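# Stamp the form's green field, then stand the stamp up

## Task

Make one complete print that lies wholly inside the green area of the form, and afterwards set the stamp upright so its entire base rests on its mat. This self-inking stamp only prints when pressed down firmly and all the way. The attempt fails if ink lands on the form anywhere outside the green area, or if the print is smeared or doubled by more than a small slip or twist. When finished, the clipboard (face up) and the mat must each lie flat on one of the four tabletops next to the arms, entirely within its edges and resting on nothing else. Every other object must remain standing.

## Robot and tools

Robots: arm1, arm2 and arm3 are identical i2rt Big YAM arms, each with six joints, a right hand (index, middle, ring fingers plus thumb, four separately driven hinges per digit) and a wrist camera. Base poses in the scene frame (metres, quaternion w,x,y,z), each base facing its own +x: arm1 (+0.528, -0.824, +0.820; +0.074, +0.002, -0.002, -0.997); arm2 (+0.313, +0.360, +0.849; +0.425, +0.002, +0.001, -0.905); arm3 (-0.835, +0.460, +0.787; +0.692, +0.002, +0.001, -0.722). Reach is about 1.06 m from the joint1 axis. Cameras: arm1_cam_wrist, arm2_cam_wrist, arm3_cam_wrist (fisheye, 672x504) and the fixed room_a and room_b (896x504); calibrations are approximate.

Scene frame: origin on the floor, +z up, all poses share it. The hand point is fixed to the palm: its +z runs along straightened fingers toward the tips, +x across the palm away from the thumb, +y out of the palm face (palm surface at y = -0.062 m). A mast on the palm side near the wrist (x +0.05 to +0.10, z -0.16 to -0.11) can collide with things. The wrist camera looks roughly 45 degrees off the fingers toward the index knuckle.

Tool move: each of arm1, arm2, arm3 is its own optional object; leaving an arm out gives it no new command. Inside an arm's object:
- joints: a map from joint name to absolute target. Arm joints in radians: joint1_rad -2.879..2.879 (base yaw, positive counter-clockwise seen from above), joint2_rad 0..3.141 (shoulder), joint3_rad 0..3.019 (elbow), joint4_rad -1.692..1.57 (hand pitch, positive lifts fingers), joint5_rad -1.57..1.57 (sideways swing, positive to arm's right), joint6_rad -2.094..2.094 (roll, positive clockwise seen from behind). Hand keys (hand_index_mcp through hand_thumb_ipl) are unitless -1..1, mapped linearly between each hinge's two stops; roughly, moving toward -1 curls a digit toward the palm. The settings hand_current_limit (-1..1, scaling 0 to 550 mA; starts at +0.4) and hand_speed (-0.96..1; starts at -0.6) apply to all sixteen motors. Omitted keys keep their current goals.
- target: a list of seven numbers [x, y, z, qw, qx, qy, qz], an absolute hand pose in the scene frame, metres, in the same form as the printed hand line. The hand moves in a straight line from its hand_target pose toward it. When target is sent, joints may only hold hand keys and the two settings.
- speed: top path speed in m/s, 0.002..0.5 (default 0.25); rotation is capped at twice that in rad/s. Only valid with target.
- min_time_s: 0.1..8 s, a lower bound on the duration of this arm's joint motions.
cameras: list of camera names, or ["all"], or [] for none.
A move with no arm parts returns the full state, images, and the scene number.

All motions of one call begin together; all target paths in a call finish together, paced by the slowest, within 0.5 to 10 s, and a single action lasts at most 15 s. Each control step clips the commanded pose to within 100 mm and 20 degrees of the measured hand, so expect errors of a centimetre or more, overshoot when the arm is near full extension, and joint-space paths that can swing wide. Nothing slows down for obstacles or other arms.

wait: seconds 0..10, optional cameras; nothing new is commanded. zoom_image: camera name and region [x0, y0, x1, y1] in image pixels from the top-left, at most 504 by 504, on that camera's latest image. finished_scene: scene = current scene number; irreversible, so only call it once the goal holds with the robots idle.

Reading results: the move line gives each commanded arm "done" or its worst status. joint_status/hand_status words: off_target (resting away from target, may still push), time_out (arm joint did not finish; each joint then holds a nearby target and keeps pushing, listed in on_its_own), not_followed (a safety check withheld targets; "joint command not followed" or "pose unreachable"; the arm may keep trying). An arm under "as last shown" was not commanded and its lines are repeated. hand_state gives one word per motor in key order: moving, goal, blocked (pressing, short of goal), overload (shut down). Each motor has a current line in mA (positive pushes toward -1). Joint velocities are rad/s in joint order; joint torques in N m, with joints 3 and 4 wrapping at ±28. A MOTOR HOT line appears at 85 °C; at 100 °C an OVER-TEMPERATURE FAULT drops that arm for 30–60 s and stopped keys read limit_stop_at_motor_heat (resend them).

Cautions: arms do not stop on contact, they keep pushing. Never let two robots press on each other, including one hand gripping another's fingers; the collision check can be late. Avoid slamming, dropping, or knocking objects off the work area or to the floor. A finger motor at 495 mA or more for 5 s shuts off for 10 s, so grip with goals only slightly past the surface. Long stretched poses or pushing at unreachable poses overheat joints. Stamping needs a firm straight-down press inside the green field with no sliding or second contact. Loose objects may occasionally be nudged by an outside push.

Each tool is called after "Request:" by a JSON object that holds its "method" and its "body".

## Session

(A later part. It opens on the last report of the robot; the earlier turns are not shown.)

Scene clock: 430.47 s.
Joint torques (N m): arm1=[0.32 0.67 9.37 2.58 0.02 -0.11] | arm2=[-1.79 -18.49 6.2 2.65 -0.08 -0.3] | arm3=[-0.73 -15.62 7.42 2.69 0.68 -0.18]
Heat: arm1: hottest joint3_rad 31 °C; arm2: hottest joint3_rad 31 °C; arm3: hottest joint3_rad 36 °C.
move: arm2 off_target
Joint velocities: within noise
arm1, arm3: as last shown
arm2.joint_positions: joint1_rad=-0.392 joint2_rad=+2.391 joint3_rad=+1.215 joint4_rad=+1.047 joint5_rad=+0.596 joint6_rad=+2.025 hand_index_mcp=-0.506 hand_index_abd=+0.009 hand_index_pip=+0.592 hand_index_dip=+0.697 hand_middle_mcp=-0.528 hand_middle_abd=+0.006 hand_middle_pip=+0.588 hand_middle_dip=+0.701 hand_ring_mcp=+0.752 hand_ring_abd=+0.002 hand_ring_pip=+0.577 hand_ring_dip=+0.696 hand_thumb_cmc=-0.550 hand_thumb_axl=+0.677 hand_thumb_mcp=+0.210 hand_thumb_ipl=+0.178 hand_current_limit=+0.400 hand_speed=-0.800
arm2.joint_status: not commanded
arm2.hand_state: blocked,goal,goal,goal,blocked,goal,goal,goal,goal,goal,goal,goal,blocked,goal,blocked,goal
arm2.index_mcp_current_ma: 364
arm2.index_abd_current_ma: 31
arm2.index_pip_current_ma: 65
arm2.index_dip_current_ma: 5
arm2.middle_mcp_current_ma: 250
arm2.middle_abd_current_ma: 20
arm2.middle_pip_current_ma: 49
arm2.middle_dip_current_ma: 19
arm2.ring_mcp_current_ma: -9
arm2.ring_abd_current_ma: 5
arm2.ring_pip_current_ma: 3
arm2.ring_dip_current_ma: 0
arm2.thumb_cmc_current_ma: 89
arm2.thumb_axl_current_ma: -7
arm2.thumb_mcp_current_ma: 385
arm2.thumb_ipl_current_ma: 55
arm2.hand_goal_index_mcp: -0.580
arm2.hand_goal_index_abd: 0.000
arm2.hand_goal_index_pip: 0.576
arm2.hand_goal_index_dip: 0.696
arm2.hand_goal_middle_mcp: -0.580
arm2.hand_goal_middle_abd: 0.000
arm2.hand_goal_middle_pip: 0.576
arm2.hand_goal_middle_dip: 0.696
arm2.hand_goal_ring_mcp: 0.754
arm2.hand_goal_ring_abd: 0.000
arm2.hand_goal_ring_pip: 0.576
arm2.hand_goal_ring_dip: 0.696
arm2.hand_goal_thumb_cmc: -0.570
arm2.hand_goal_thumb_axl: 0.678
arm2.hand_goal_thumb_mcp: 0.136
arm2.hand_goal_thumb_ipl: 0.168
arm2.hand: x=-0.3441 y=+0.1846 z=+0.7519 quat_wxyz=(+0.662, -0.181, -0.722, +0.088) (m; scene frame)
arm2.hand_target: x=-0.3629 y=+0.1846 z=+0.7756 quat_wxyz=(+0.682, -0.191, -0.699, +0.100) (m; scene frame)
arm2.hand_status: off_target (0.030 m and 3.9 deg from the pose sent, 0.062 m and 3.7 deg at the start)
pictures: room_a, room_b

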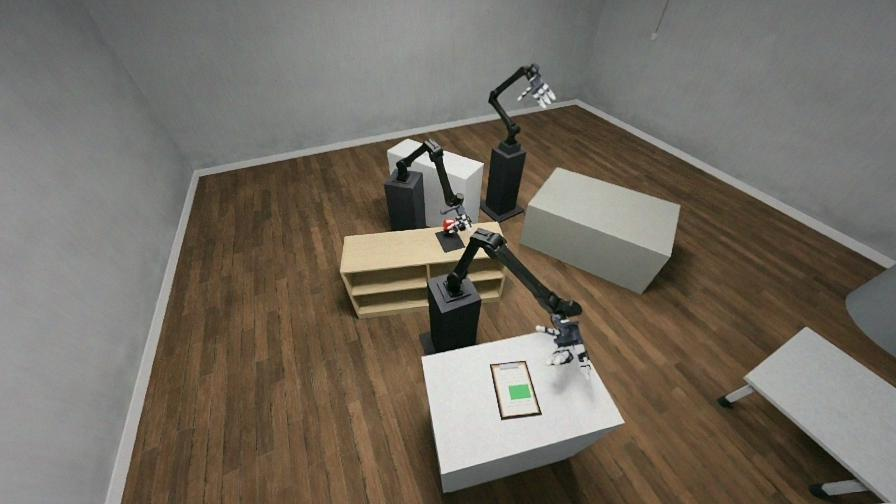

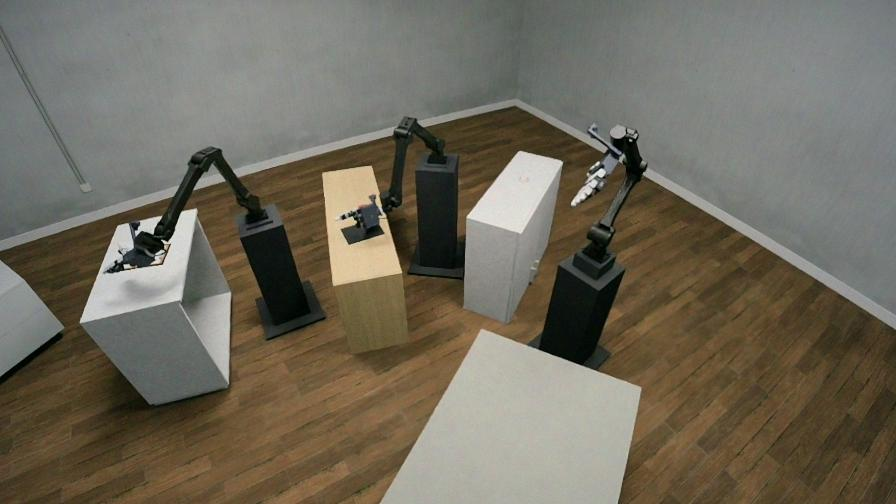

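Request:
{"method": "move", "body": {"arm2": {"target": [-0.364, 0.184, 0.755, 0.6818, -0.1907, -0.6994, 0.1001], "speed": 0.1}, "cameras": ["room_a", "room_b"]}}

Scene clock: 481.93 s.
Joint torques (N m): arm1=[-0.09 0.85 9.4 2.73 0.02 -0.13] | arm2=[-1.73 -18.37 6.05 2.66 -0.07 -0.3] | arm3=[-0.85 -15.62 7.41 2.7 0.67 -0.17]
Heat: arm1: hottest joint3_rad 32 °C; arm2: hottest joint3_rad 31 °C; arm3: hottest joint3_rad 36 °C.
move: arm2 off_target
Joint velocities: within noise
arm1, arm3: as last shown
arm2.joint_positions: joint1_rad=-0.392 joint2_rad=+2.437 joint3_rad=+1.235 joint4_rad=+1.074 joint5_rad=+0.596 joint6_rad=+2.025 hand_index_mcp=-0.506 hand_index_abd=+0.009 hand_index_pip=+0.592 hand_index_dip=+0.697 hand_middle_mcp=-0.528 hand_middle_abd=+0.006 hand_middle_pip=+0.588 hand_middle_dip=+0.701 hand_ring_mcp=+0.752 hand_ring_abd=+0.002 hand_ring_pip=+0.577 hand_ring_dip=+0.696 hand_thumb_cmc=-0.550 hand_thumb_axl=+0.677 hand_thumb_mcp=+0.210 hand_thumb_ipl=+0.178 hand_current_limit=+0.400 hand_speed=-0.800
arm2.joint_status: not commanded
arm2.hand_state: blocked,goal,goal,goal,blocked,goal,goal,goal,goal,goal,goal,goal,blocked,goal,blocked,goal
arm2.index_mcp_current_ma: 364
arm2.index_abd_current_ma: 31
arm2.index_pip_current_ma: 65
arm2.index_dip_current_ma: 5
arm2.middle_mcp_current_ma: 250
arm2.middle_abd_current_ma: 20
arm2.middle_pip_current_ma: 49
arm2.middle_dip_current_ma: 19
arm2.ring_mcp_current_ma: -9
arm2.ring_abd_current_ma: 5
arm2.ring_pip_current_ma: 3
arm2.ring_dip_current_ma: 0
arm2.thumb_cmc_current_ma: 89
arm2.thumb_axl_current_ma: -7
arm2.thumb_mcp_current_ma: 385
arm2.thumb_ipl_current_ma: 55
arm2.hand_goal_index_mcp: -0.580
arm2.hand_goal_index_abd: 0.000
arm2.hand_goal_index_pip: 0.576
arm2.hand_goal_index_dip: 0.696
arm2.hand_goal_middle_mcp: -0.580
arm2.hand_goal_middle_abd: 0.000
arm2.hand_goal_middle_pip: 0.576
arm2.hand_goal_middle_dip: 0.696
arm2.hand_goal_ring_mcp: 0.754
arm2.hand_goal_ring_abd: 0.000
arm2.hand_goal_ring_pip: 0.576
arm2.hand_goal_ring_dip: 0.696
arm2.hand_goal_thumb_cmc: -0.570
arm2.hand_goal_thumb_axl: 0.678
arm2.hand_goal_thumb_mcp: 0.136
arm2.hand_goal_thumb_ipl: 0.168
arm2.hand: x=-0.3443 y=+0.1845 z=+0.7336 quat_wxyz=(+0.662, -0.181, -0.722, +0.088) (m; scene frame)
arm2.hand_target: x=-0.3629 y=+0.1846 z=+0.7555 quat_wxyz=(+0.682, -0.191, -0.699, +0.100) (m; scene frame)
arm2.hand_status: off_target (0.029 m and 3.9 deg from the pose sent, 0.020 m and 3.9 deg at the start)
pictures: room_a, room_b

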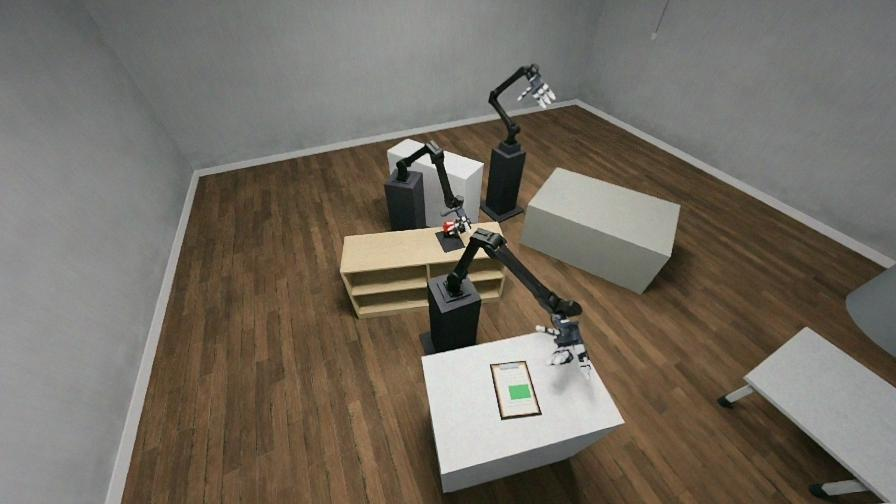

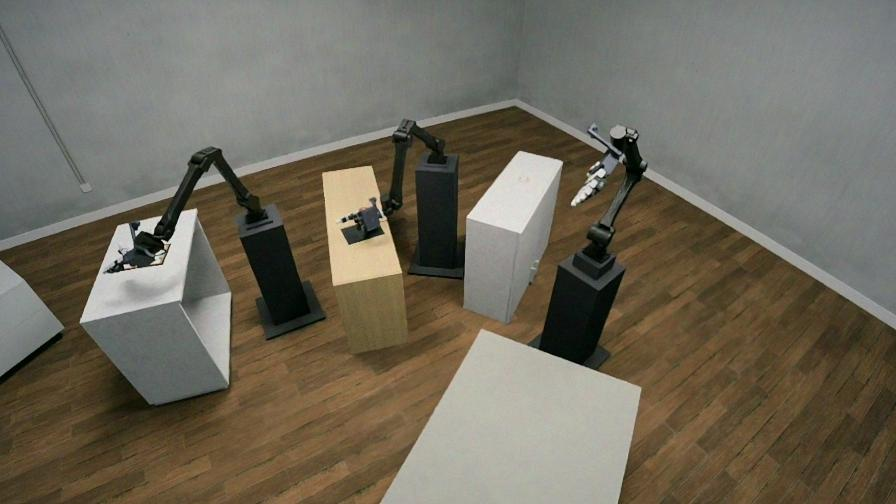

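Request:
{"method": "move", "body": {"arm2": {"target": [-0.364, 0.184, 0.73, 0.6818, -0.1907, -0.6994, 0.1001], "speed": 0.1}, "cameras": ["room_a", "room_b"]}}

Request:
{"method": "zoom_image", "body": {"camera": "room_a", "region": [410, 200, 490, 260]}}

Request:
{"method": "zoom_image", "body": {"camera": "room_b", "region": [320, 190, 400, 250]}}

Scene clock: 488.70 s.
Joint torques (N m): arm1=[-0.15 0.85 9.37 2.71 0.03 -0.12] | arm2=[-1.67 -18.73 5.65 2.66 -0.06 -0.3] | arm3=[-0.67 -15.62 7.42 2.69 0.66 -0.18]
Heat: arm1: hottest joint3_rad 32 °C; arm2: hottest joint3_rad 31 °C; arm3: hottest joint3_rad 36 °C.
move: arm2 off_target
Joint velocities: within noise
arm1, arm3: as last shown
arm2.joint_positions: joint1_rad=-0.392 joint2_rad=+2.499 joint3_rad=+1.266 joint4_rad=+1.105 joint5_rad=+0.596 joint6_rad=+2.025 hand_index_mcp=-0.506 hand_index_abd=+0.009 hand_index_pip=+0.592 hand_index_dip=+0.697 hand_middle_mcp=-0.528 hand_middle_abd=+0.006 hand_middle_pip=+0.588 hand_middle_dip=+0.701 hand_ring_mcp=+0.752 hand_ring_abd=+0.002 hand_ring_pip=+0.577 hand_ring_dip=+0.696 hand_thumb_cmc=-0.550 hand_thumb_axl=+0.677 hand_thumb_mcp=+0.210 hand_thumb_ipl=+0.178 hand_current_limit=+0.400 hand_speed=-0.800
arm2.joint_status: not commanded
arm2.hand_state: blocked,goal,goal,goal,blocked,goal,goal,goal,goal,goal,goal,goal,blocked,goal,blocked,goal
arm2.index_mcp_current_ma: 364
arm2.index_abd_current_ma: 31
arm2.index_pip_current_ma: 65
arm2.index_dip_current_ma: 5
arm2.middle_mcp_current_ma: 250
arm2.middle_abd_current_ma: 20
arm2.middle_pip_current_ma: 49
arm2.middle_dip_current_ma: 19
arm2.ring_mcp_current_ma: -9
arm2.ring_abd_current_ma: 5
arm2.ring_pip_current_ma: 3
arm2.ring_dip_current_ma: 0
arm2.thumb_cmc_current_ma: 89
arm2.thumb_axl_current_ma: -7
arm2.thumb_mcp_current_ma: 385
arm2.thumb_ipl_current_ma: 55
arm2.hand_goal_index_mcp: -0.580
arm2.hand_goal_index_abd: 0.000
arm2.hand_goal_index_pip: 0.576
arm2.hand_goal_index_dip: 0.696
arm2.hand_goal_middle_mcp: -0.580
arm2.hand_goal_middle_abd: 0.000
arm2.hand_goal_middle_pip: 0.576
arm2.hand_goal_middle_dip: 0.696
arm2.hand_goal_ring_mcp: 0.754
arm2.hand_goal_ring_abd: 0.000
arm2.hand_goal_ring_pip: 0.576
arm2.hand_goal_ring_dip: 0.696
arm2.hand_goal_thumb_cmc: -0.570
arm2.hand_goal_thumb_axl: 0.678
arm2.hand_goal_thumb_mcp: 0.136
arm2.hand_goal_thumb_ipl: 0.168
arm2.hand: x=-0.3445 y=+0.1844 z=+0.7086 quat_wxyz=(+0.662, -0.181, -0.722, +0.089) (m; scene frame)
arm2.hand_target: x=-0.3629 y=+0.1846 z=+0.7304 quat_wxyz=(+0.682, -0.191, -0.699, +0.100) (m; scene frame)
arm2.hand_status: off_target (0.029 m and 3.8 deg from the pose sent, 0.020 m and 3.9 deg at the start)
pictures: room_a, room_b

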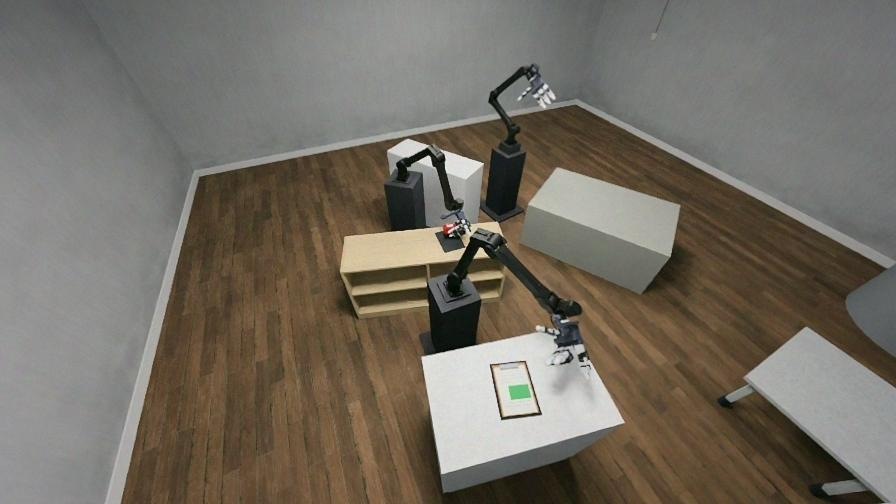

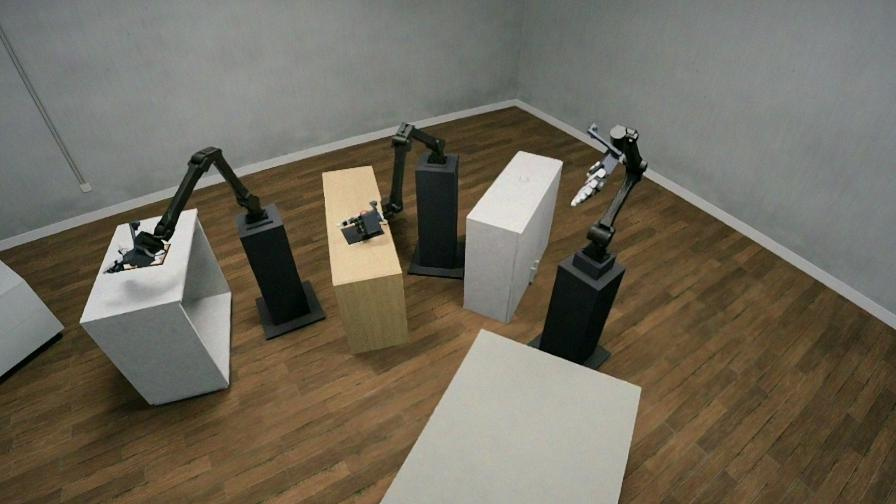

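Scaled by 6.300 from the camera's 896x504 image, which has a finer 1280x720 frame.

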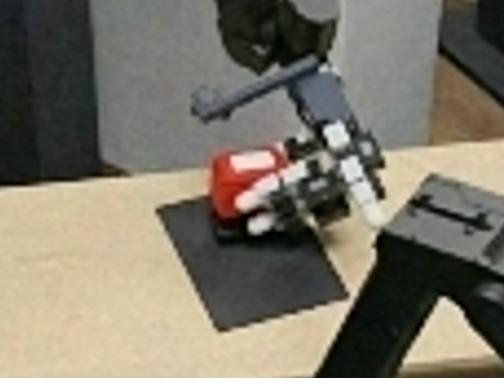

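Scaled by 6.300 from the camera's 896x504 image, which has a finer 1280x720 frame.

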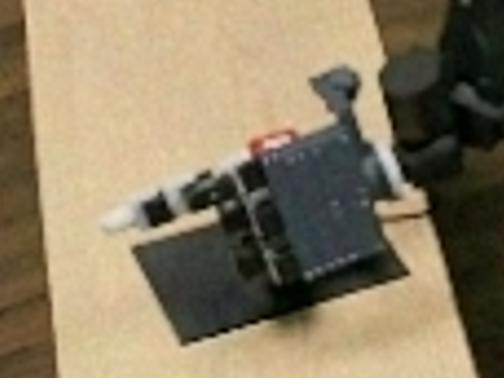

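Request:
{"method": "move", "body": {"arm2": {"target": [-0.381, 0.184, 0.718, 0.6818, -0.1907, -0.6994, 0.1001], "speed": 0.08}}}

Request:
{"method": "move", "body": {"arm2": {"target": [-0.381, 0.184, 0.708, 0.6818, -0.1907, -0.6994, 0.1001], "speed": 0.06}, "cameras": ["room_a", "room_b"]}}

Request:
{"method": "zoom_image", "body": {"camera": "room_a", "region": [410, 200, 490, 260]}}

Scene clock: 517.33 s.
Joint torques (N m): arm1=[0.21 1.26 9.4 2.65 0.01 -0.11] | arm2=[-1.79 -18.84 5.97 1.83 -0.11 -0.3] | arm3=[-0.73 -15.56 7.42 2.69 0.68 -0.17]
Heat: arm1: hottest joint3_rad 32 °C; arm2: hottest joint3_rad 31 °C; arm3: hottest joint3_rad 36 °C.
move: arm2 off_target
Joint velocities: within noise
arm1, arm3: as last shown
arm2.joint_positions: joint1_rad=-0.405 joint2_rad=+2.538 joint3_rad=+1.331 joint4_rad=+1.105 joint5_rad=+0.583 joint6_rad=+2.025 hand_index_mcp=-0.506 hand_index_abd=+0.009 hand_index_pip=+0.592 hand_index_dip=+0.697 hand_middle_mcp=-0.528 hand_middle_abd=+0.006 hand_middle_pip=+0.588 hand_middle_dip=+0.701 hand_ring_mcp=+0.752 hand_ring_abd=+0.002 hand_ring_pip=+0.577 hand_ring_dip=+0.696 hand_thumb_cmc=-0.550 hand_thumb_axl=+0.677 hand_thumb_mcp=+0.210 hand_thumb_ipl=+0.178 hand_current_limit=+0.400 hand_speed=-0.800
arm2.joint_status: not commanded
arm2.hand_state: blocked,goal,goal,goal,blocked,goal,goal,goal,goal,goal,goal,goal,blocked,goal,blocked,goal
arm2.index_mcp_current_ma: 364
arm2.index_abd_current_ma: 31
arm2.index_pip_current_ma: 65
arm2.index_dip_current_ma: 5
arm2.middle_mcp_current_ma: 250
arm2.middle_abd_current_ma: 20
arm2.middle_pip_current_ma: 49
arm2.middle_dip_current_ma: 19
arm2.ring_mcp_current_ma: -9
arm2.ring_abd_current_ma: 5
arm2.ring_pip_current_ma: 3
arm2.ring_dip_current_ma: 0
arm2.thumb_cmc_current_ma: 89
arm2.thumb_axl_current_ma: -7
arm2.thumb_mcp_current_ma: 385
arm2.thumb_ipl_current_ma: 55
arm2.hand_goal_index_mcp: -0.580
arm2.hand_goal_index_abd: 0.000
arm2.hand_goal_index_pip: 0.576
arm2.hand_goal_index_dip: 0.696
arm2.hand_goal_middle_mcp: -0.580
arm2.hand_goal_middle_abd: 0.000
arm2.hand_goal_middle_pip: 0.576
arm2.hand_goal_middle_dip: 0.696
arm2.hand_goal_ring_mcp: 0.754
arm2.hand_goal_ring_abd: 0.000
arm2.hand_goal_ring_pip: 0.576
arm2.hand_goal_ring_dip: 0.696
arm2.hand_goal_thumb_cmc: -0.570
arm2.hand_goal_thumb_axl: 0.678
arm2.hand_goal_thumb_mcp: 0.136
arm2.hand_goal_thumb_ipl: 0.168
arm2.hand: x=-0.3638 y=+0.1831 z=+0.7026 quat_wxyz=(+0.669, -0.185, -0.714, +0.095) (m; scene frame)
arm2.hand_target: x=-0.3801 y=+0.1843 z=+0.7183 quat_wxyz=(+0.682, -0.191, -0.699, +0.100) (m; scene frame)
arm2.hand_status: off_target (0.023 m and 2.4 deg from the pose sent, 0.038 m and 3.8 deg at the start)
pictures: none

Scene clock: 518.37 s.
Joint torques (N m): arm1=[0.21 1.49 9.35 2.81 0.04 -0.14] | arm2=[-1.73 -18.73 5.85 2.22 -0.09 -0.31] | arm3=[-0.85 -15.56 7.45 2.69 0.67 -0.18]
Heat: arm1: hottest joint3_rad 32 °C; arm2: hottest joint3_rad 31 °C; arm3: hottest joint3_rad 36 °C.
move: arm2 off_target
Joint velocities: within noise
arm1.joint_positions: joint1_rad=+0.147 joint2_rad=+0.604 joint3_rad=+1.315 joint4_rad=-1.244 joint5_rad=+0.076 joint6_rad=+1.052 hand_index_mcp=+0.755 hand_index_abd=+0.000 hand_index_pip=+0.577 hand_index_dip=+0.696 hand_middle_mcp=+0.755 hand_middle_abd=+0.000 hand_middle_pip=+0.577 hand_middle_dip=+0.696 hand_ring_mcp=+0.755 hand_ring_abd=+0.000 hand_ring_pip=+0.577 hand_ring_dip=+0.696 hand_thumb_cmc=+0.715 hand_thumb_axl=+0.677 hand_thumb_mcp=+0.226 hand_thumb_ipl=+0.168 hand_current_limit=+0.400 hand_speed=-0.600
arm1.joint_status: not commanded
arm1.hand_state: goal,goal,goal,goal,goal,goal,goal,goal,goal,goal,goal,goal,goal,goal,goal,goal
arm1.index_mcp_current_ma: 2
arm1.index_abd_current_ma: 0
arm1.index_pip_current_ma: 1
arm1.index_dip_current_ma: 0
arm1.middle_mcp_current_ma: 3
arm1.middle_abd_current_ma: 0
arm1.middle_pip_current_ma: 1
arm1.middle_dip_current_ma: 0
arm1.ring_mcp_current_ma: 2
arm1.ring_abd_current_ma: 0
arm1.ring_pip_current_ma: 1
arm1.ring_dip_current_ma: 0
arm1.thumb_cmc_current_ma: 3
arm1.thumb_axl_current_ma: -2
arm1.thumb_mcp_current_ma: 0
arm1.thumb_ipl_current_ma: -1
arm1.hand_goal_index_mcp: 0.754
arm1.hand_goal_index_abd: 0.000
arm1.hand_goal_index_pip: 0.576
arm1.hand_goal_index_dip: 0.696
arm1.hand_goal_middle_mcp: 0.754
arm1.hand_goal_middle_abd: 0.000
arm1.hand_goal_middle_pip: 0.576
arm1.hand_goal_middle_dip: 0.696
arm1.hand_goal_ring_mcp: 0.754
arm1.hand_goal_ring_abd: 0.000
arm1.hand_goal_ring_pip: 0.576
arm1.hand_goal_ring_dip: 0.696
arm1.hand_goal_thumb_cmc: 0.714
arm1.hand_goal_thumb_axl: 0.678
arm1.hand_goal_thumb_mcp: 0.226
arm1.hand_goal_thumb_ipl: 0.168
arm1.hand: x=+0.2518 y=-0.8023 z=+1.3672 quat_wxyz=(+0.488, +0.326, -0.805, -0.086) (m; scene frame)
arm1.hand_target: x=+0.2544 y=-0.8015 z=+1.3785 quat_wxyz=(+0.499, +0.323, -0.800, -0.087) (m; scene frame)
arm1.hand_status: not commanded
arm2.joint_positions: joint1_rad=-0.405 joint2_rad=+2.560 joint3_rad=+1.346 joint4_rad=+1.105 joint5_rad=+0.583 joint6_rad=+2.025 hand_index_mcp=-0.506 hand_index_abd=+0.008 hand_index_pip=+0.592 hand_index_dip=+0.697 hand_middle_mcp=-0.528 hand_middle_abd=+0.006 hand_middle_pip=+0.588 hand_middle_dip=+0.701 hand_ring_mcp=+0.752 hand_ring_abd=+0.002 hand_ring_pip=+0.577 hand_ring_dip=+0.696 hand_thumb_cmc=-0.549 hand_thumb_axl=+0.676 hand_thumb_mcp=+0.209 hand_thumb_ipl=+0.178 hand_current_limit=+0.400 hand_speed=-0.800
arm2.joint_status: not commanded
arm2.hand_state: blocked,goal,goal,goal,blocked,goal,goal,goal,goal,goal,goal,goal,blocked,goal,blocked,goal
arm2.index_mcp_current_ma: 364
arm2.index_abd_current_ma: 30
arm2.index_pip_current_ma: 66
arm2.index_dip_current_ma: 5
arm2.middle_mcp_current_ma: 249
arm2.middle_abd_current_ma: 20
arm2.middle_pip_current_ma: 51
arm2.middle_dip_current_ma: 20
arm2.ring_mcp_current_ma: -9
arm2.ring_abd_current_ma: 6
arm2.ring_pip_current_ma: 3
arm2.ring_dip_current_ma: 0
arm2.thumb_cmc_current_ma: 90
arm2.thumb_axl_current_ma: -9
arm2.thumb_mcp_current_ma: 385
arm2.thumb_ipl_current_ma: 55
arm2.hand_goal_index_mcp: -0.580
arm2.hand_goal_index_abd: 0.000
arm2.hand_goal_index_pip: 0.576
arm2.hand_goal_index_dip: 0.696
arm2.hand_goal_middle_mcp: -0.580
arm2.hand_goal_middle_abd: 0.000
arm2.hand_goal_middle_pip: 0.576
arm2.hand_goal_middle_dip: 0.696
arm2.hand_goal_ring_mcp: 0.754
arm2.hand_goal_ring_abd: 0.000
arm2.hand_goal_ring_pip: 0.576
arm2.hand_goal_ring_dip: 0.696
arm2.hand_goal_thumb_cmc: -0.570
arm2.hand_goal_thumb_axl: 0.678
arm2.hand_goal_thumb_mcp: 0.136
arm2.hand_goal_thumb_ipl: 0.168
arm2.hand: x=-0.3641 y=+0.1828 z=+0.6928 quat_wxyz=(+0.667, -0.184, -0.716, +0.094) (m; scene frame)
arm2.hand_target: x=-0.3802 y=+0.1844 z=+0.7084 quat_wxyz=(+0.682, -0.191, -0.699, +0.100) (m; scene frame)
arm2.hand_status: off_target (0.023 m and 2.8 deg from the pose sent, 0.018 m and 2.3 deg at the start)
arm3: as last shown
pictures: room_a, room_b

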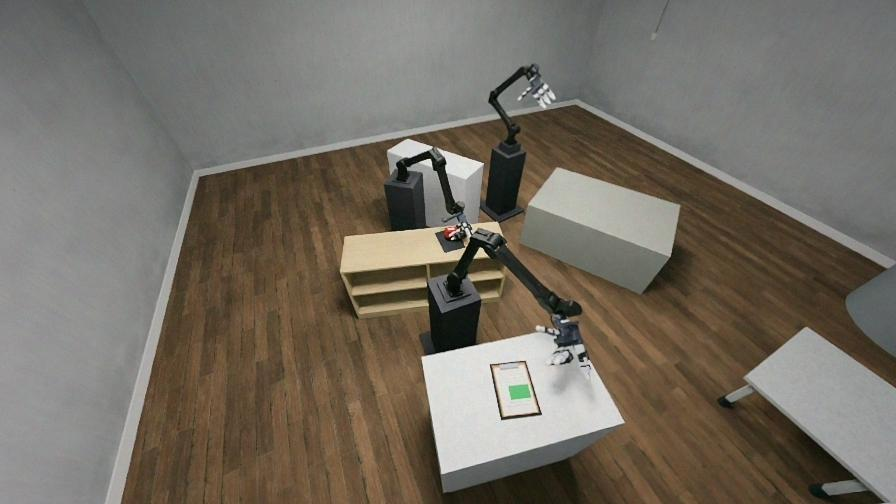

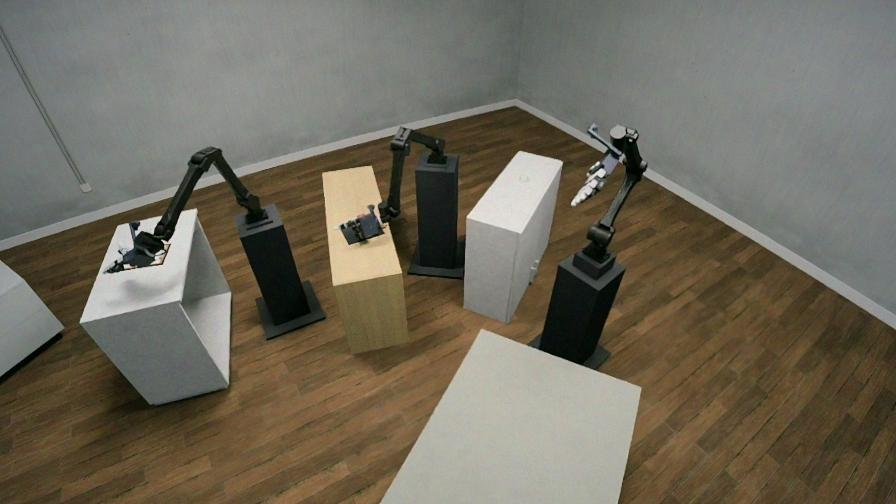

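Scaled by 6.300 from the camera's 896x504 image, which has a finer 1280x720 frame.

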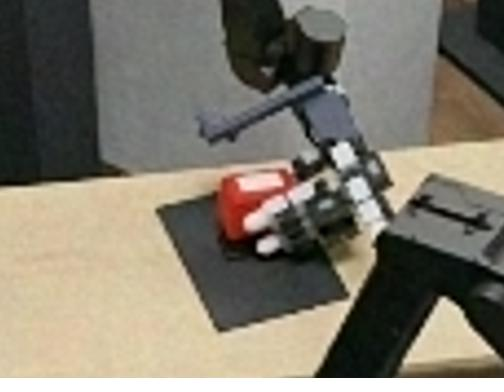

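Request:
{"method": "move", "body": {"arm2": {"target": [-0.381, 0.184, 0.702, 0.6818, -0.1907, -0.6994, 0.1001], "speed": 0.05}}}

Request:
{"method": "move", "body": {"arm2": {"target": [-0.381, 0.184, 0.696, 0.6818, -0.1907, -0.6994, 0.1001], "speed": 0.05}}}

Scene clock: 524.13 s.
Joint torques (N m): arm1=[0.26 1.08 9.28 2.54 0.02 -0.11] | arm2=[-1.67 -17.96 6.02 2.44 -0.09 -0.3] | arm3=[-0.79 -15.38 7.42 2.66 0.68 -0.18]
Heat: arm1: hottest joint3_rad 32 °C; arm2: hottest joint3_rad 31 °C; arm3: hottest joint3_rad 36 °C.
move: arm2 off_target
Joint velocities: within noise
arm1, arm3: as last shown
arm2.joint_positions: joint1_rad=-0.405 joint2_rad=+2.564 joint3_rad=+1.352 joint4_rad=+1.105 joint5_rad=+0.583 joint6_rad=+2.025 hand_index_mcp=-0.510 hand_index_abd=+0.008 hand_index_pip=+0.592 hand_index_dip=+0.700 hand_middle_mcp=-0.528 hand_middle_abd=+0.005 hand_middle_pip=+0.590 hand_middle_dip=+0.702 hand_ring_mcp=+0.752 hand_ring_abd=+0.002 hand_ring_pip=+0.577 hand_ring_dip=+0.696 hand_thumb_cmc=-0.555 hand_thumb_axl=+0.676 hand_thumb_mcp=+0.209 hand_thumb_ipl=+0.180 hand_current_limit=+0.400 hand_speed=-0.800
arm2.joint_status: not commanded
arm2.hand_state: blocked,goal,goal,goal,blocked,goal,goal,goal,goal,goal,goal,goal,goal,goal,blocked,goal
arm2.index_mcp_current_ma: 343
arm2.index_abd_current_ma: 30
arm2.index_pip_current_ma: 66
arm2.index_dip_current_ma: 16
arm2.middle_mcp_current_ma: 249
arm2.middle_abd_current_ma: 18
arm2.middle_pip_current_ma: 60
arm2.middle_dip_current_ma: 24
arm2.ring_mcp_current_ma: -9
arm2.ring_abd_current_ma: 6
arm2.ring_pip_current_ma: 3
arm2.ring_dip_current_ma: 0
arm2.thumb_cmc_current_ma: 65
arm2.thumb_axl_current_ma: -9
arm2.thumb_mcp_current_ma: 385
arm2.thumb_ipl_current_ma: 66
arm2.hand_goal_index_mcp: -0.580
arm2.hand_goal_index_abd: 0.000
arm2.hand_goal_index_pip: 0.576
arm2.hand_goal_index_dip: 0.696
arm2.hand_goal_middle_mcp: -0.580
arm2.hand_goal_middle_abd: 0.000
arm2.hand_goal_middle_pip: 0.576
arm2.hand_goal_middle_dip: 0.696
arm2.hand_goal_ring_mcp: 0.754
arm2.hand_goal_ring_abd: 0.000
arm2.hand_goal_ring_pip: 0.576
arm2.hand_goal_ring_dip: 0.696
arm2.hand_goal_thumb_cmc: -0.570
arm2.hand_goal_thumb_axl: 0.678
arm2.hand_goal_thumb_mcp: 0.136
arm2.hand_goal_thumb_ipl: 0.168
arm2.hand: x=-0.3656 y=+0.1821 z=+0.6920 quat_wxyz=(+0.668, -0.184, -0.715, +0.094) (m; scene frame)
arm2.hand_target: x=-0.3803 y=+0.1843 z=+0.7023 quat_wxyz=(+0.682, -0.191, -0.699, +0.100) (m; scene frame)
arm2.hand_status: off_target (0.018 m and 2.6 deg from the pose sent, 0.019 m and 2.7 deg at the start)
pictures: none

Scene clock: 525.10 s.
Joint torques (N m): arm1=[0.03 1.03 9.33 2.67 0.05 -0.14] | arm2=[-1.73 -17.73 6 2.51 -0.11 -0.24] | arm3=[-0.79 -15.62 7.46 2.67 0.68 -0.17]
Heat: arm1: hottest joint3_rad 32 °C; arm2: hottest joint3_rad 31 °C; arm3: hottest joint3_rad 36 °C.
move: arm2 off_target
Joint velocities: within noise
arm1: as last shown
arm2.joint_positions: joint1_rad=-0.405 joint2_rad=+2.574 joint3_rad=+1.361 joint4_rad=+1.109 joint5_rad=+0.583 joint6_rad=+2.018 hand_index_mcp=-0.517 hand_index_abd=+0.005 hand_index_pip=+0.592 hand_index_dip=+0.700 hand_middle_mcp=-0.528 hand_middle_abd=-0.005 hand_middle_pip=+0.595 hand_middle_dip=+0.705 hand_ring_mcp=+0.752 hand_ring_abd=+0.002 hand_ring_pip=+0.577 hand_ring_dip=+0.696 hand_thumb_cmc=-0.573 hand_thumb_axl=+0.675 hand_thumb_mcp=+0.209 hand_thumb_ipl=+0.181 hand_current_limit=+0.400 hand_speed=-0.800
arm2.joint_status: not commanded
arm2.hand_state: blocked,goal,goal,goal,blocked,goal,goal,goal,goal,goal,goal,goal,goal,goal,blocked,goal
arm2.index_mcp_current_ma: 306
arm2.index_abd_current_ma: 16
arm2.index_pip_current_ma: 66
arm2.index_dip_current_ma: 17
arm2.middle_mcp_current_ma: 249
arm2.middle_abd_current_ma: -17
arm2.middle_pip_current_ma: 83
arm2.middle_dip_current_ma: 36
arm2.ring_mcp_current_ma: -9
arm2.ring_abd_current_ma: 6
arm2.ring_pip_current_ma: 3
arm2.ring_dip_current_ma: 0
arm2.thumb_cmc_current_ma: -10
arm2.thumb_axl_current_ma: -12
arm2.thumb_mcp_current_ma: 385
arm2.thumb_ipl_current_ma: 72
arm2.hand_goal_index_mcp: -0.580
arm2.hand_goal_index_abd: 0.000
arm2.hand_goal_index_pip: 0.576
arm2.hand_goal_index_dip: 0.696
arm2.hand_goal_middle_mcp: -0.580
arm2.hand_goal_middle_abd: 0.000
arm2.hand_goal_middle_pip: 0.576
arm2.hand_goal_middle_dip: 0.696
arm2.hand_goal_ring_mcp: 0.754
arm2.hand_goal_ring_abd: 0.000
arm2.hand_goal_ring_pip: 0.576
arm2.hand_goal_ring_dip: 0.696
arm2.hand_goal_thumb_cmc: -0.570
arm2.hand_goal_thumb_axl: 0.678
arm2.hand_goal_thumb_mcp: 0.136
arm2.hand_goal_thumb_ipl: 0.168
arm2.hand: x=-0.3665 y=+0.1820 z=+0.6891 quat_wxyz=(+0.669, -0.182, -0.715, +0.092) (m; scene frame)
arm2.hand_target: x=-0.3804 y=+0.1843 z=+0.6964 quat_wxyz=(+0.682, -0.191, -0.699, +0.100) (m; scene frame)
arm2.hand_status: off_target (0.016 m and 2.7 deg from the pose sent, 0.016 m and 2.6 deg at the start)
arm3.joint_positions: joint1_rad=-0.958 joint2_rad=+1.868 joint3_rad=+1.307 joint4_rad=+0.026 joint5_rad=+0.735 joint6_rad=+1.430 hand_index_mcp=-0.188 hand_index_abd=+0.001 hand_index_pip=+0.577 hand_index_dip=+0.696 hand_middle_mcp=-0.187 hand_middle_abd=+0.001 hand_middle_pip=+0.577 hand_middle_dip=+0.696 hand_ring_mcp=+0.757 hand_ring_abd=+0.001 hand_ring_pip=+0.577 hand_ring_dip=+0.696 hand_thumb_cmc=-0.552 hand_thumb_axl=+0.677 hand_thumb_mcp=+0.426 hand_thumb_ipl=+0.168 hand_current_limit=+0.400 hand_speed=-0.600
arm3.joint_status: not commanded
arm3.hand_state: goal,goal,goal,goal,goal,goal,goal,goal,goal,goal,goal,goal,goal,goal,goal,goal
arm3.index_mcp_current_ma: 18
arm3.index_abd_current_ma: 0
arm3.index_pip_current_ma: 0
arm3.index_dip_current_ma: 0
arm3.middle_mcp_current_ma: 19
arm3.middle_abd_current_ma: 0
arm3.middle_pip_current_ma: 0
arm3.middle_dip_current_ma: 0
arm3.ring_mcp_current_ma: 3
arm3.ring_abd_current_ma: 0
arm3.ring_pip_current_ma: 0
arm3.ring_dip_current_ma: 0
arm3.thumb_cmc_current_ma: 31
arm3.thumb_axl_current_ma: 0
arm3.thumb_mcp_current_ma: -5
arm3.thumb_ipl_current_ma: 0
arm3.hand_goal_index_mcp: -0.200
arm3.hand_goal_index_abd: 0.000
arm3.hand_goal_index_pip: 0.576
arm3.hand_goal_index_dip: 0.696
arm3.hand_goal_middle_mcp: -0.200
arm3.hand_goal_middle_abd: 0.000
arm3.hand_goal_middle_pip: 0.576
arm3.hand_goal_middle_dip: 0.696
arm3.hand_goal_ring_mcp: 0.754
arm3.hand_goal_ring_abd: 0.000
arm3.hand_goal_ring_pip: 0.576
arm3.hand_goal_ring_dip: 0.696
arm3.hand_goal_thumb_cmc: -0.570
arm3.hand_goal_thumb_axl: 0.678
arm3.hand_goal_thumb_mcp: 0.430
arm3.hand_goal_thumb_ipl: 0.168
arm3.hand: x=-1.4716 y=+0.2669 z=+0.9721 quat_wxyz=(+0.517, +0.117, -0.822, -0.208) (m; scene frame)
arm3.hand_target: x=-1.4698 y=+0.2600 z=+0.9602 quat_wxyz=(+0.519, +0.116, -0.822, -0.204) (m; scene frame)
arm3.hand_status: not commanded
pictures: none

Request:
{"method": "move", "body": {"arm2": {"joints": {"hand_index_mcp": -0.47, "hand_middle_mcp": -0.47, "hand_thumb_mcp": 0.235}}}}

Request:
{"method": "move", "body": {"arm2": {"joints": {"hand_index_mcp": -0.20, "hand_middle_mcp": -0.20, "hand_thumb_mcp": 0.43, "hand_speed": -0.6}}, "cameras": ["room_a", "arm2_cam_wrist"]}}

Request:
{"method": "zoom_image", "body": {"camera": "room_a", "region": [410, 200, 490, 260]}}

Scene clock: 531.27 s.
Joint torques (N m): arm1=[0.09 0.85 9.31 2.73 0.03 -0.15] | arm2=[-1.85 -18.26 5.59 2.52 -0.09 -0.24] | arm3=[-0.73 -15.56 7.45 2.69 0.66 -0.18]
Heat: arm1: hottest joint3_rad 32 °C; arm2: hottest joint3_rad 31 °C; arm3: hottest joint3_rad 36 °C.
move: arm2 done
Joint velocities: within noise
arm1, arm3: as last shown
arm2.joint_positions: joint1_rad=-0.405 joint2_rad=+2.580 joint3_rad=+1.367 joint4_rad=+1.109 joint5_rad=+0.582 joint6_rad=+2.018 hand_index_mcp=-0.471 hand_index_abd=+0.005 hand_index_pip=+0.579 hand_index_dip=+0.699 hand_middle_mcp=-0.472 hand_middle_abd=+0.001 hand_middle_pip=+0.579 hand_middle_dip=+0.699 hand_ring_mcp=+0.752 hand_ring_abd=+0.002 hand_ring_pip=+0.577 hand_ring_dip=+0.696 hand_thumb_cmc=-0.563 hand_thumb_axl=+0.676 hand_thumb_mcp=+0.236 hand_thumb_ipl=+0.170 hand_current_limit=+0.400 hand_speed=-0.800
arm2.joint_status: all done
arm2.hand_state: goal,goal,goal,goal,goal,goal,goal,goal,goal,goal,goal,goal,goal,goal,goal,goal
arm2.index_mcp_current_ma: -5
arm2.index_abd_current_ma: 16
arm2.index_pip_current_ma: 11
arm2.index_dip_current_ma: 12
arm2.middle_mcp_current_ma: -7
arm2.middle_abd_current_ma: 4
arm2.middle_pip_current_ma: 12
arm2.middle_dip_current_ma: 10
arm2.ring_mcp_current_ma: -9
arm2.ring_abd_current_ma: 6
arm2.ring_pip_current_ma: 3
arm2.ring_dip_current_ma: 0
arm2.thumb_cmc_current_ma: 28
arm2.thumb_axl_current_ma: -10
arm2.thumb_mcp_current_ma: -2
arm2.thumb_ipl_current_ma: 9
arm2.hand_goal_index_mcp: -0.470
arm2.hand_goal_index_abd: 0.000
arm2.hand_goal_index_pip: 0.576
arm2.hand_goal_index_dip: 0.696
arm2.hand_goal_middle_mcp: -0.470
arm2.hand_goal_middle_abd: 0.000
arm2.hand_goal_middle_pip: 0.576
arm2.hand_goal_middle_dip: 0.696
arm2.hand_goal_ring_mcp: 0.754
arm2.hand_goal_ring_abd: 0.000
arm2.hand_goal_ring_pip: 0.576
arm2.hand_goal_ring_dip: 0.696
arm2.hand_goal_thumb_cmc: -0.570
arm2.hand_goal_thumb_axl: 0.678
arm2.hand_goal_thumb_mcp: 0.236
arm2.hand_goal_thumb_ipl: 0.168
arm2.hand: x=-0.3672 y=+0.1816 z=+0.6868 quat_wxyz=(+0.668, -0.182, -0.715, +0.092) (m; scene frame)
arm2.hand_target: x=-0.3804 y=+0.1842 z=+0.6963 quat_wxyz=(+0.682, -0.191, -0.699, +0.100) (m; scene frame)
arm2.hand_status: not commanded
pictures: none

Scene clock: 531.93 s.
Joint torques (N m): arm1=[-0.56 0.91 9.33 2.65 0.03 -0.17] | arm2=[-1.55 -18.26 5.61 2.55 -0.09 -0.22] | arm3=[-0.85 -15.5 7.42 2.67 0.67 -0.18]
Heat: arm1: hottest joint3_rad 32 °C; arm2: hottest joint3_rad 31 °C; arm3: hottest joint3_rad 36 °C.
move: arm2 done
Joint velocities: within noise
arm1, arm3: as last shown
arm2.joint_positions: joint1_rad=-0.405 joint2_rad=+2.580 joint3_rad=+1.367 joint4_rad=+1.109 joint5_rad=+0.582 joint6_rad=+2.018 hand_index_mcp=-0.203 hand_index_abd=+0.005 hand_index_pip=+0.578 hand_index_dip=+0.699 hand_middle_mcp=-0.203 hand_middle_abd=+0.001 hand_middle_pip=+0.578 hand_middle_dip=+0.699 hand_ring_mcp=+0.752 hand_ring_abd=+0.002 hand_ring_pip=+0.577 hand_ring_dip=+0.696 hand_thumb_cmc=-0.563 hand_thumb_axl=+0.676 hand_thumb_mcp=+0.426 hand_thumb_ipl=+0.170 hand_current_limit=+0.400 hand_speed=-0.600
arm2.joint_status: all done
arm2.hand_state: goal,goal,goal,goal,goal,goal,goal,goal,goal,goal,goal,goal,goal,goal,goal,goal
arm2.index_mcp_current_ma: -12
arm2.index_abd_current_ma: 16
arm2.index_pip_current_ma: 9
arm2.index_dip_current_ma: 12
arm2.middle_mcp_current_ma: -14
arm2.middle_abd_current_ma: 4
arm2.middle_pip_current_ma: 9
arm2.middle_dip_current_ma: 10
arm2.ring_mcp_current_ma: -9
arm2.ring_abd_current_ma: 6
arm2.ring_pip_current_ma: 3
arm2.ring_dip_current_ma: 0
arm2.thumb_cmc_current_ma: 29
arm2.thumb_axl_current_ma: -10
arm2.thumb_mcp_current_ma: -19
arm2.thumb_ipl_current_ma: 8
arm2.hand_goal_index_mcp: -0.200
arm2.hand_goal_index_abd: 0.000
arm2.hand_goal_index_pip: 0.576
arm2.hand_goal_index_dip: 0.696
arm2.hand_goal_middle_mcp: -0.200
arm2.hand_goal_middle_abd: 0.000
arm2.hand_goal_middle_pip: 0.576
arm2.hand_goal_middle_dip: 0.696
arm2.hand_goal_ring_mcp: 0.754
arm2.hand_goal_ring_abd: 0.000
arm2.hand_goal_ring_pip: 0.576
arm2.hand_goal_ring_dip: 0.696
arm2.hand_goal_thumb_cmc: -0.570
arm2.hand_goal_thumb_axl: 0.678
arm2.hand_goal_thumb_mcp: 0.430
arm2.hand_goal_thumb_ipl: 0.168
arm2.hand: x=-0.3672 y=+0.1816 z=+0.6868 quat_wxyz=(+0.668, -0.182, -0.715, +0.092) (m; scene frame)
arm2.hand_target: x=-0.3804 y=+0.1842 z=+0.6963 quat_wxyz=(+0.682, -0.191, -0.699, +0.100) (m; scene frame)
arm2.hand_status: not commanded
pictures: arm2_cam_wrist, room_a
camera_calibration:
arm2_cam_wrist: T_world_to_cam=[[0.0974177, 0.240796, -0.965675, 0.692312], [0.695665, -0.71036, -0.106953, 0.400925], [-0.711731, -0.661367, -0.236715, 0.148402], [0, 0, 0, 1]] pos_world=[-0.240731, 0.216244, 0.746557]

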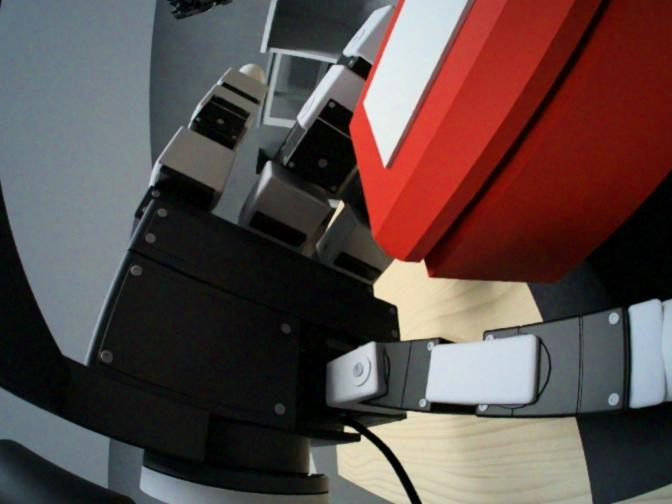

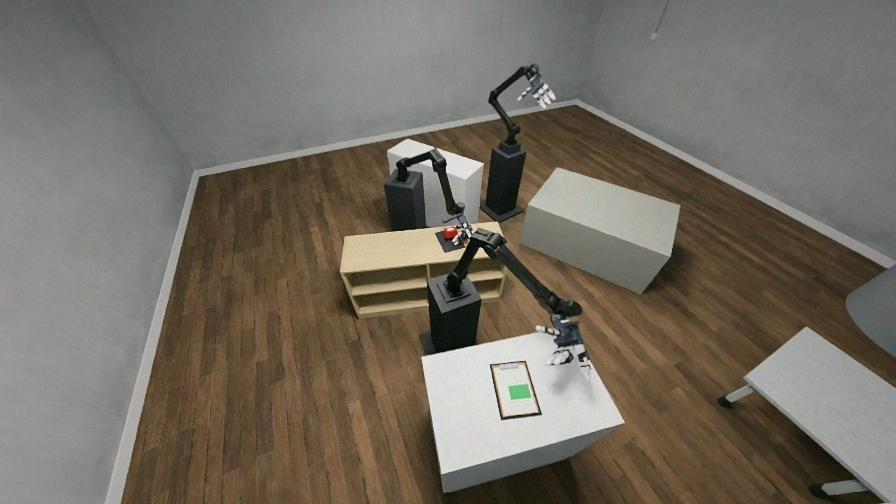

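Scaled by 6.300 from the camera's 896x504 image, which has a finer 1280x720 frame.

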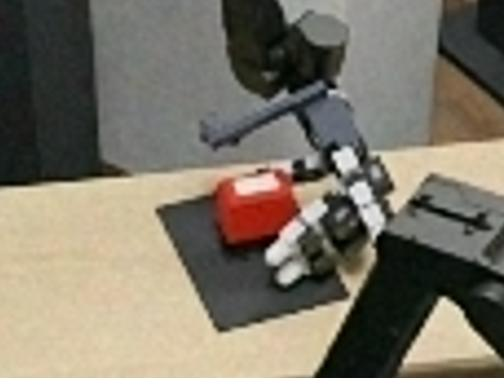

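Request:
{"method": "move", "body": {"arm2": {"target": [-0.392, 0.070, 0.699, 0.6818, -0.1907, -0.6994, 0.1001], "speed": 0.12}}}

Request:
{"method": "move", "body": {"arm2": {"target": [-0.392, 0.050, 0.95, 0.6818, -0.1907, -0.6994, 0.1001], "speed": 0.25}, "cameras": ["room_a", "room_b"]}}

Request:
{"method": "zoom_image", "body": {"camera": "room_a", "region": [410, 200, 490, 260]}}

Request:
{"method": "zoom_image", "body": {"camera": "room_b", "region": [320, 190, 400, 250]}}

Scene clock: 541.63 s.
Joint torques (N m): arm1=[-0.21 0.91 9.42 2.8 0.04 -0.12] | arm2=[-0.09 -19.9 7.09 1.24 0.14 -0.12] | arm3=[-0.73 -15.62 7.39 2.73 0.66 -0.17]
Heat: arm1: hottest joint3_rad 32 °C; arm2: hottest joint2_rad 31 °C; arm3: hottest joint3_rad 36 °C.
move: arm2 off_target
Joint velocities: within noise
arm1, arm3: as last shown
arm2.joint_positions: joint1_rad=-0.278 joint2_rad=+2.650 joint3_rad=+1.603 joint4_rad=+0.963 joint5_rad=+0.724 joint6_rad=+2.018 hand_index_mcp=-0.203 hand_index_abd=+0.005 hand_index_pip=+0.578 hand_index_dip=+0.699 hand_middle_mcp=-0.203 hand_middle_abd=+0.001 hand_middle_pip=+0.578 hand_middle_dip=+0.699 hand_ring_mcp=+0.752 hand_ring_abd=+0.002 hand_ring_pip=+0.577 hand_ring_dip=+0.696 hand_thumb_cmc=-0.563 hand_thumb_axl=+0.676 hand_thumb_mcp=+0.427 hand_thumb_ipl=+0.170 hand_current_limit=+0.400 hand_speed=-0.600
arm2.joint_status: not commanded
arm2.hand_state: goal,goal,goal,goal,goal,goal,goal,goal,goal,goal,goal,goal,goal,goal,goal,goal
arm2.index_mcp_current_ma: -12
arm2.index_abd_current_ma: 16
arm2.index_pip_current_ma: 9
arm2.index_dip_current_ma: 12
arm2.middle_mcp_current_ma: -14
arm2.middle_abd_current_ma: 4
arm2.middle_pip_current_ma: 9
arm2.middle_dip_current_ma: 10
arm2.ring_mcp_current_ma: -9
arm2.ring_abd_current_ma: 6
arm2.ring_pip_current_ma: 3
arm2.ring_dip_current_ma: 0
arm2.thumb_cmc_current_ma: 29
arm2.thumb_axl_current_ma: -10
arm2.thumb_mcp_current_ma: -18
arm2.thumb_ipl_current_ma: 8
arm2.hand_goal_index_mcp: -0.200
arm2.hand_goal_index_abd: 0.000
arm2.hand_goal_index_pip: 0.576
arm2.hand_goal_index_dip: 0.696
arm2.hand_goal_middle_mcp: -0.200
arm2.hand_goal_middle_abd: 0.000
arm2.hand_goal_middle_pip: 0.576
arm2.hand_goal_middle_dip: 0.696
arm2.hand_goal_ring_mcp: 0.754
arm2.hand_goal_ring_abd: 0.000
arm2.hand_goal_ring_pip: 0.576
arm2.hand_goal_ring_dip: 0.696
arm2.hand_goal_thumb_cmc: -0.570
arm2.hand_goal_thumb_axl: 0.678
arm2.hand_goal_thumb_mcp: 0.430
arm2.hand_goal_thumb_ipl: 0.168
arm2.hand: x=-0.3848 y=+0.0821 z=+0.6940 quat_wxyz=(+0.678, -0.185, -0.706, +0.090) (m; scene frame)
arm2.hand_target: x=-0.3914 y=+0.0702 z=+0.6992 quat_wxyz=(+0.682, -0.190, -0.699, +0.100) (m; scene frame)
arm2.hand_status: off_target (0.015 m and 1.6 deg from the pose sent, 0.115 m and 2.7 deg at the start)
pictures: none

Scene clock: 543.50 s.
Joint torques (N m): arm1=[-0.32 0.97 9.62 2.69 0.01 -0.11] | arm2=[-0.03 -20.54 7.62 1.14 0.13 -0.12] | arm3=[-0.67 -15.62 7.41 2.69 0.68 -0.17]
Heat: arm1: hottest joint3_rad 32 °C; arm2: hottest joint2_rad 32 °C; arm3: hottest joint3_rad 36 °C.
move: arm2 off_target
Joint velocities: within noise
arm1, arm3: as last shown
arm2.joint_positions: joint1_rad=-0.257 joint2_rad=+2.192 joint3_rad=+1.523 joint4_rad=+0.588 joint5_rad=+0.748 joint6_rad=+2.020 hand_index_mcp=-0.203 hand_index_abd=+0.005 hand_index_pip=+0.578 hand_index_dip=+0.699 hand_middle_mcp=-0.203 hand_middle_abd=+0.002 hand_middle_pip=+0.578 hand_middle_dip=+0.699 hand_ring_mcp=+0.752 hand_ring_abd=+0.002 hand_ring_pip=+0.577 hand_ring_dip=+0.696 hand_thumb_cmc=-0.562 hand_thumb_axl=+0.676 hand_thumb_mcp=+0.427 hand_thumb_ipl=+0.170 hand_current_limit=+0.400 hand_speed=-0.600
arm2.joint_status: not commanded
arm2.hand_state: goal,goal,goal,goal,goal,goal,goal,goal,goal,goal,goal,goal,goal,goal,goal,goal
arm2.index_mcp_current_ma: -12
arm2.index_abd_current_ma: 16
arm2.index_pip_current_ma: 9
arm2.index_dip_current_ma: 12
arm2.middle_mcp_current_ma: -14
arm2.middle_abd_current_ma: 5
arm2.middle_pip_current_ma: 9
arm2.middle_dip_current_ma: 10
arm2.ring_mcp_current_ma: -9
arm2.ring_abd_current_ma: 7
arm2.ring_pip_current_ma: 3
arm2.ring_dip_current_ma: 0
arm2.thumb_cmc_current_ma: 31
arm2.thumb_axl_current_ma: -10
arm2.thumb_mcp_current_ma: -17
arm2.thumb_ipl_current_ma: 8
arm2.hand_goal_index_mcp: -0.200
arm2.hand_goal_index_abd: 0.000
arm2.hand_goal_index_pip: 0.576
arm2.hand_goal_index_dip: 0.696
arm2.hand_goal_middle_mcp: -0.200
arm2.hand_goal_middle_abd: 0.000
arm2.hand_goal_middle_pip: 0.576
arm2.hand_goal_middle_dip: 0.696
arm2.hand_goal_ring_mcp: 0.754
arm2.hand_goal_ring_abd: 0.000
arm2.hand_goal_ring_pip: 0.576
arm2.hand_goal_ring_dip: 0.696
arm2.hand_goal_thumb_cmc: -0.570
arm2.hand_goal_thumb_axl: 0.678
arm2.hand_goal_thumb_mcp: 0.430
arm2.hand_goal_thumb_ipl: 0.168
arm2.hand: x=-0.3924 y=+0.0602 z=+0.9372 quat_wxyz=(+0.679, -0.187, -0.704, +0.089) (m; scene frame)
arm2.hand_target: x=-0.3918 y=+0.0500 z=+0.9499 quat_wxyz=(+0.682, -0.191, -0.699, +0.100) (m; scene frame)
arm2.hand_status: off_target (0.016 m and 1.5 deg from the pose sent, 0.258 m and 1.6 deg at the start)
pictures: room_a, room_b

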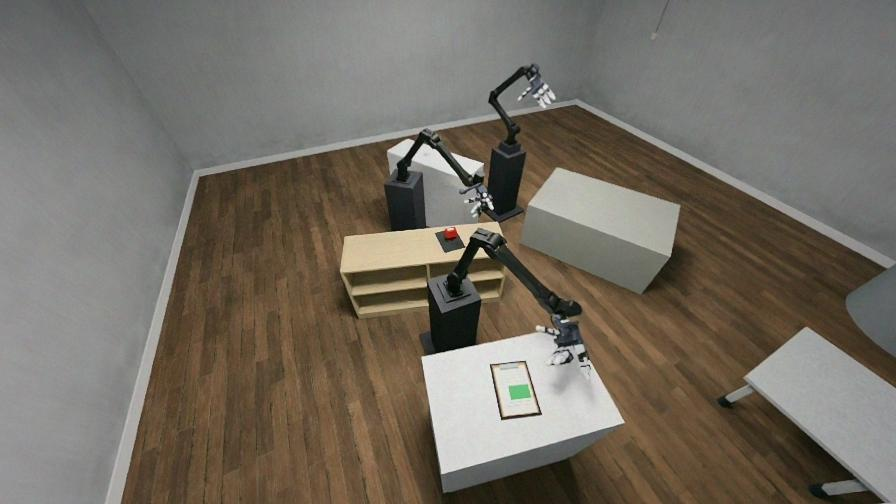

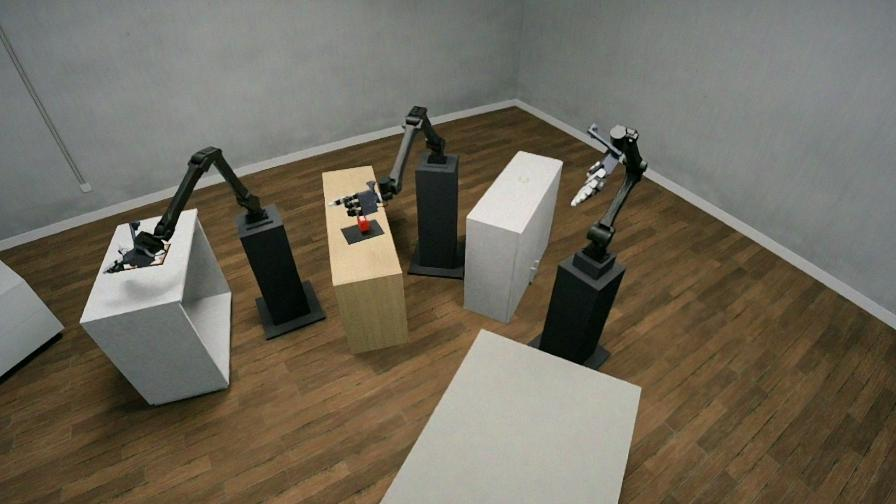

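Scaled by 6.300 from the camera's 896x504 image, which has a finer 1280x720 frame.

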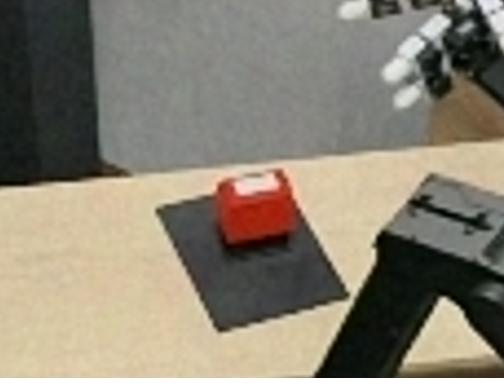

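Scaled by 6.300 from the camera's 896x504 image, which has a finer 1280x720 frame.

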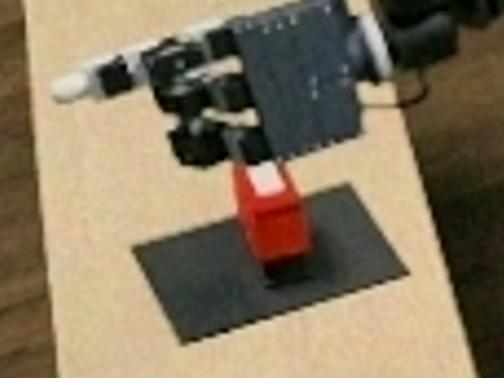

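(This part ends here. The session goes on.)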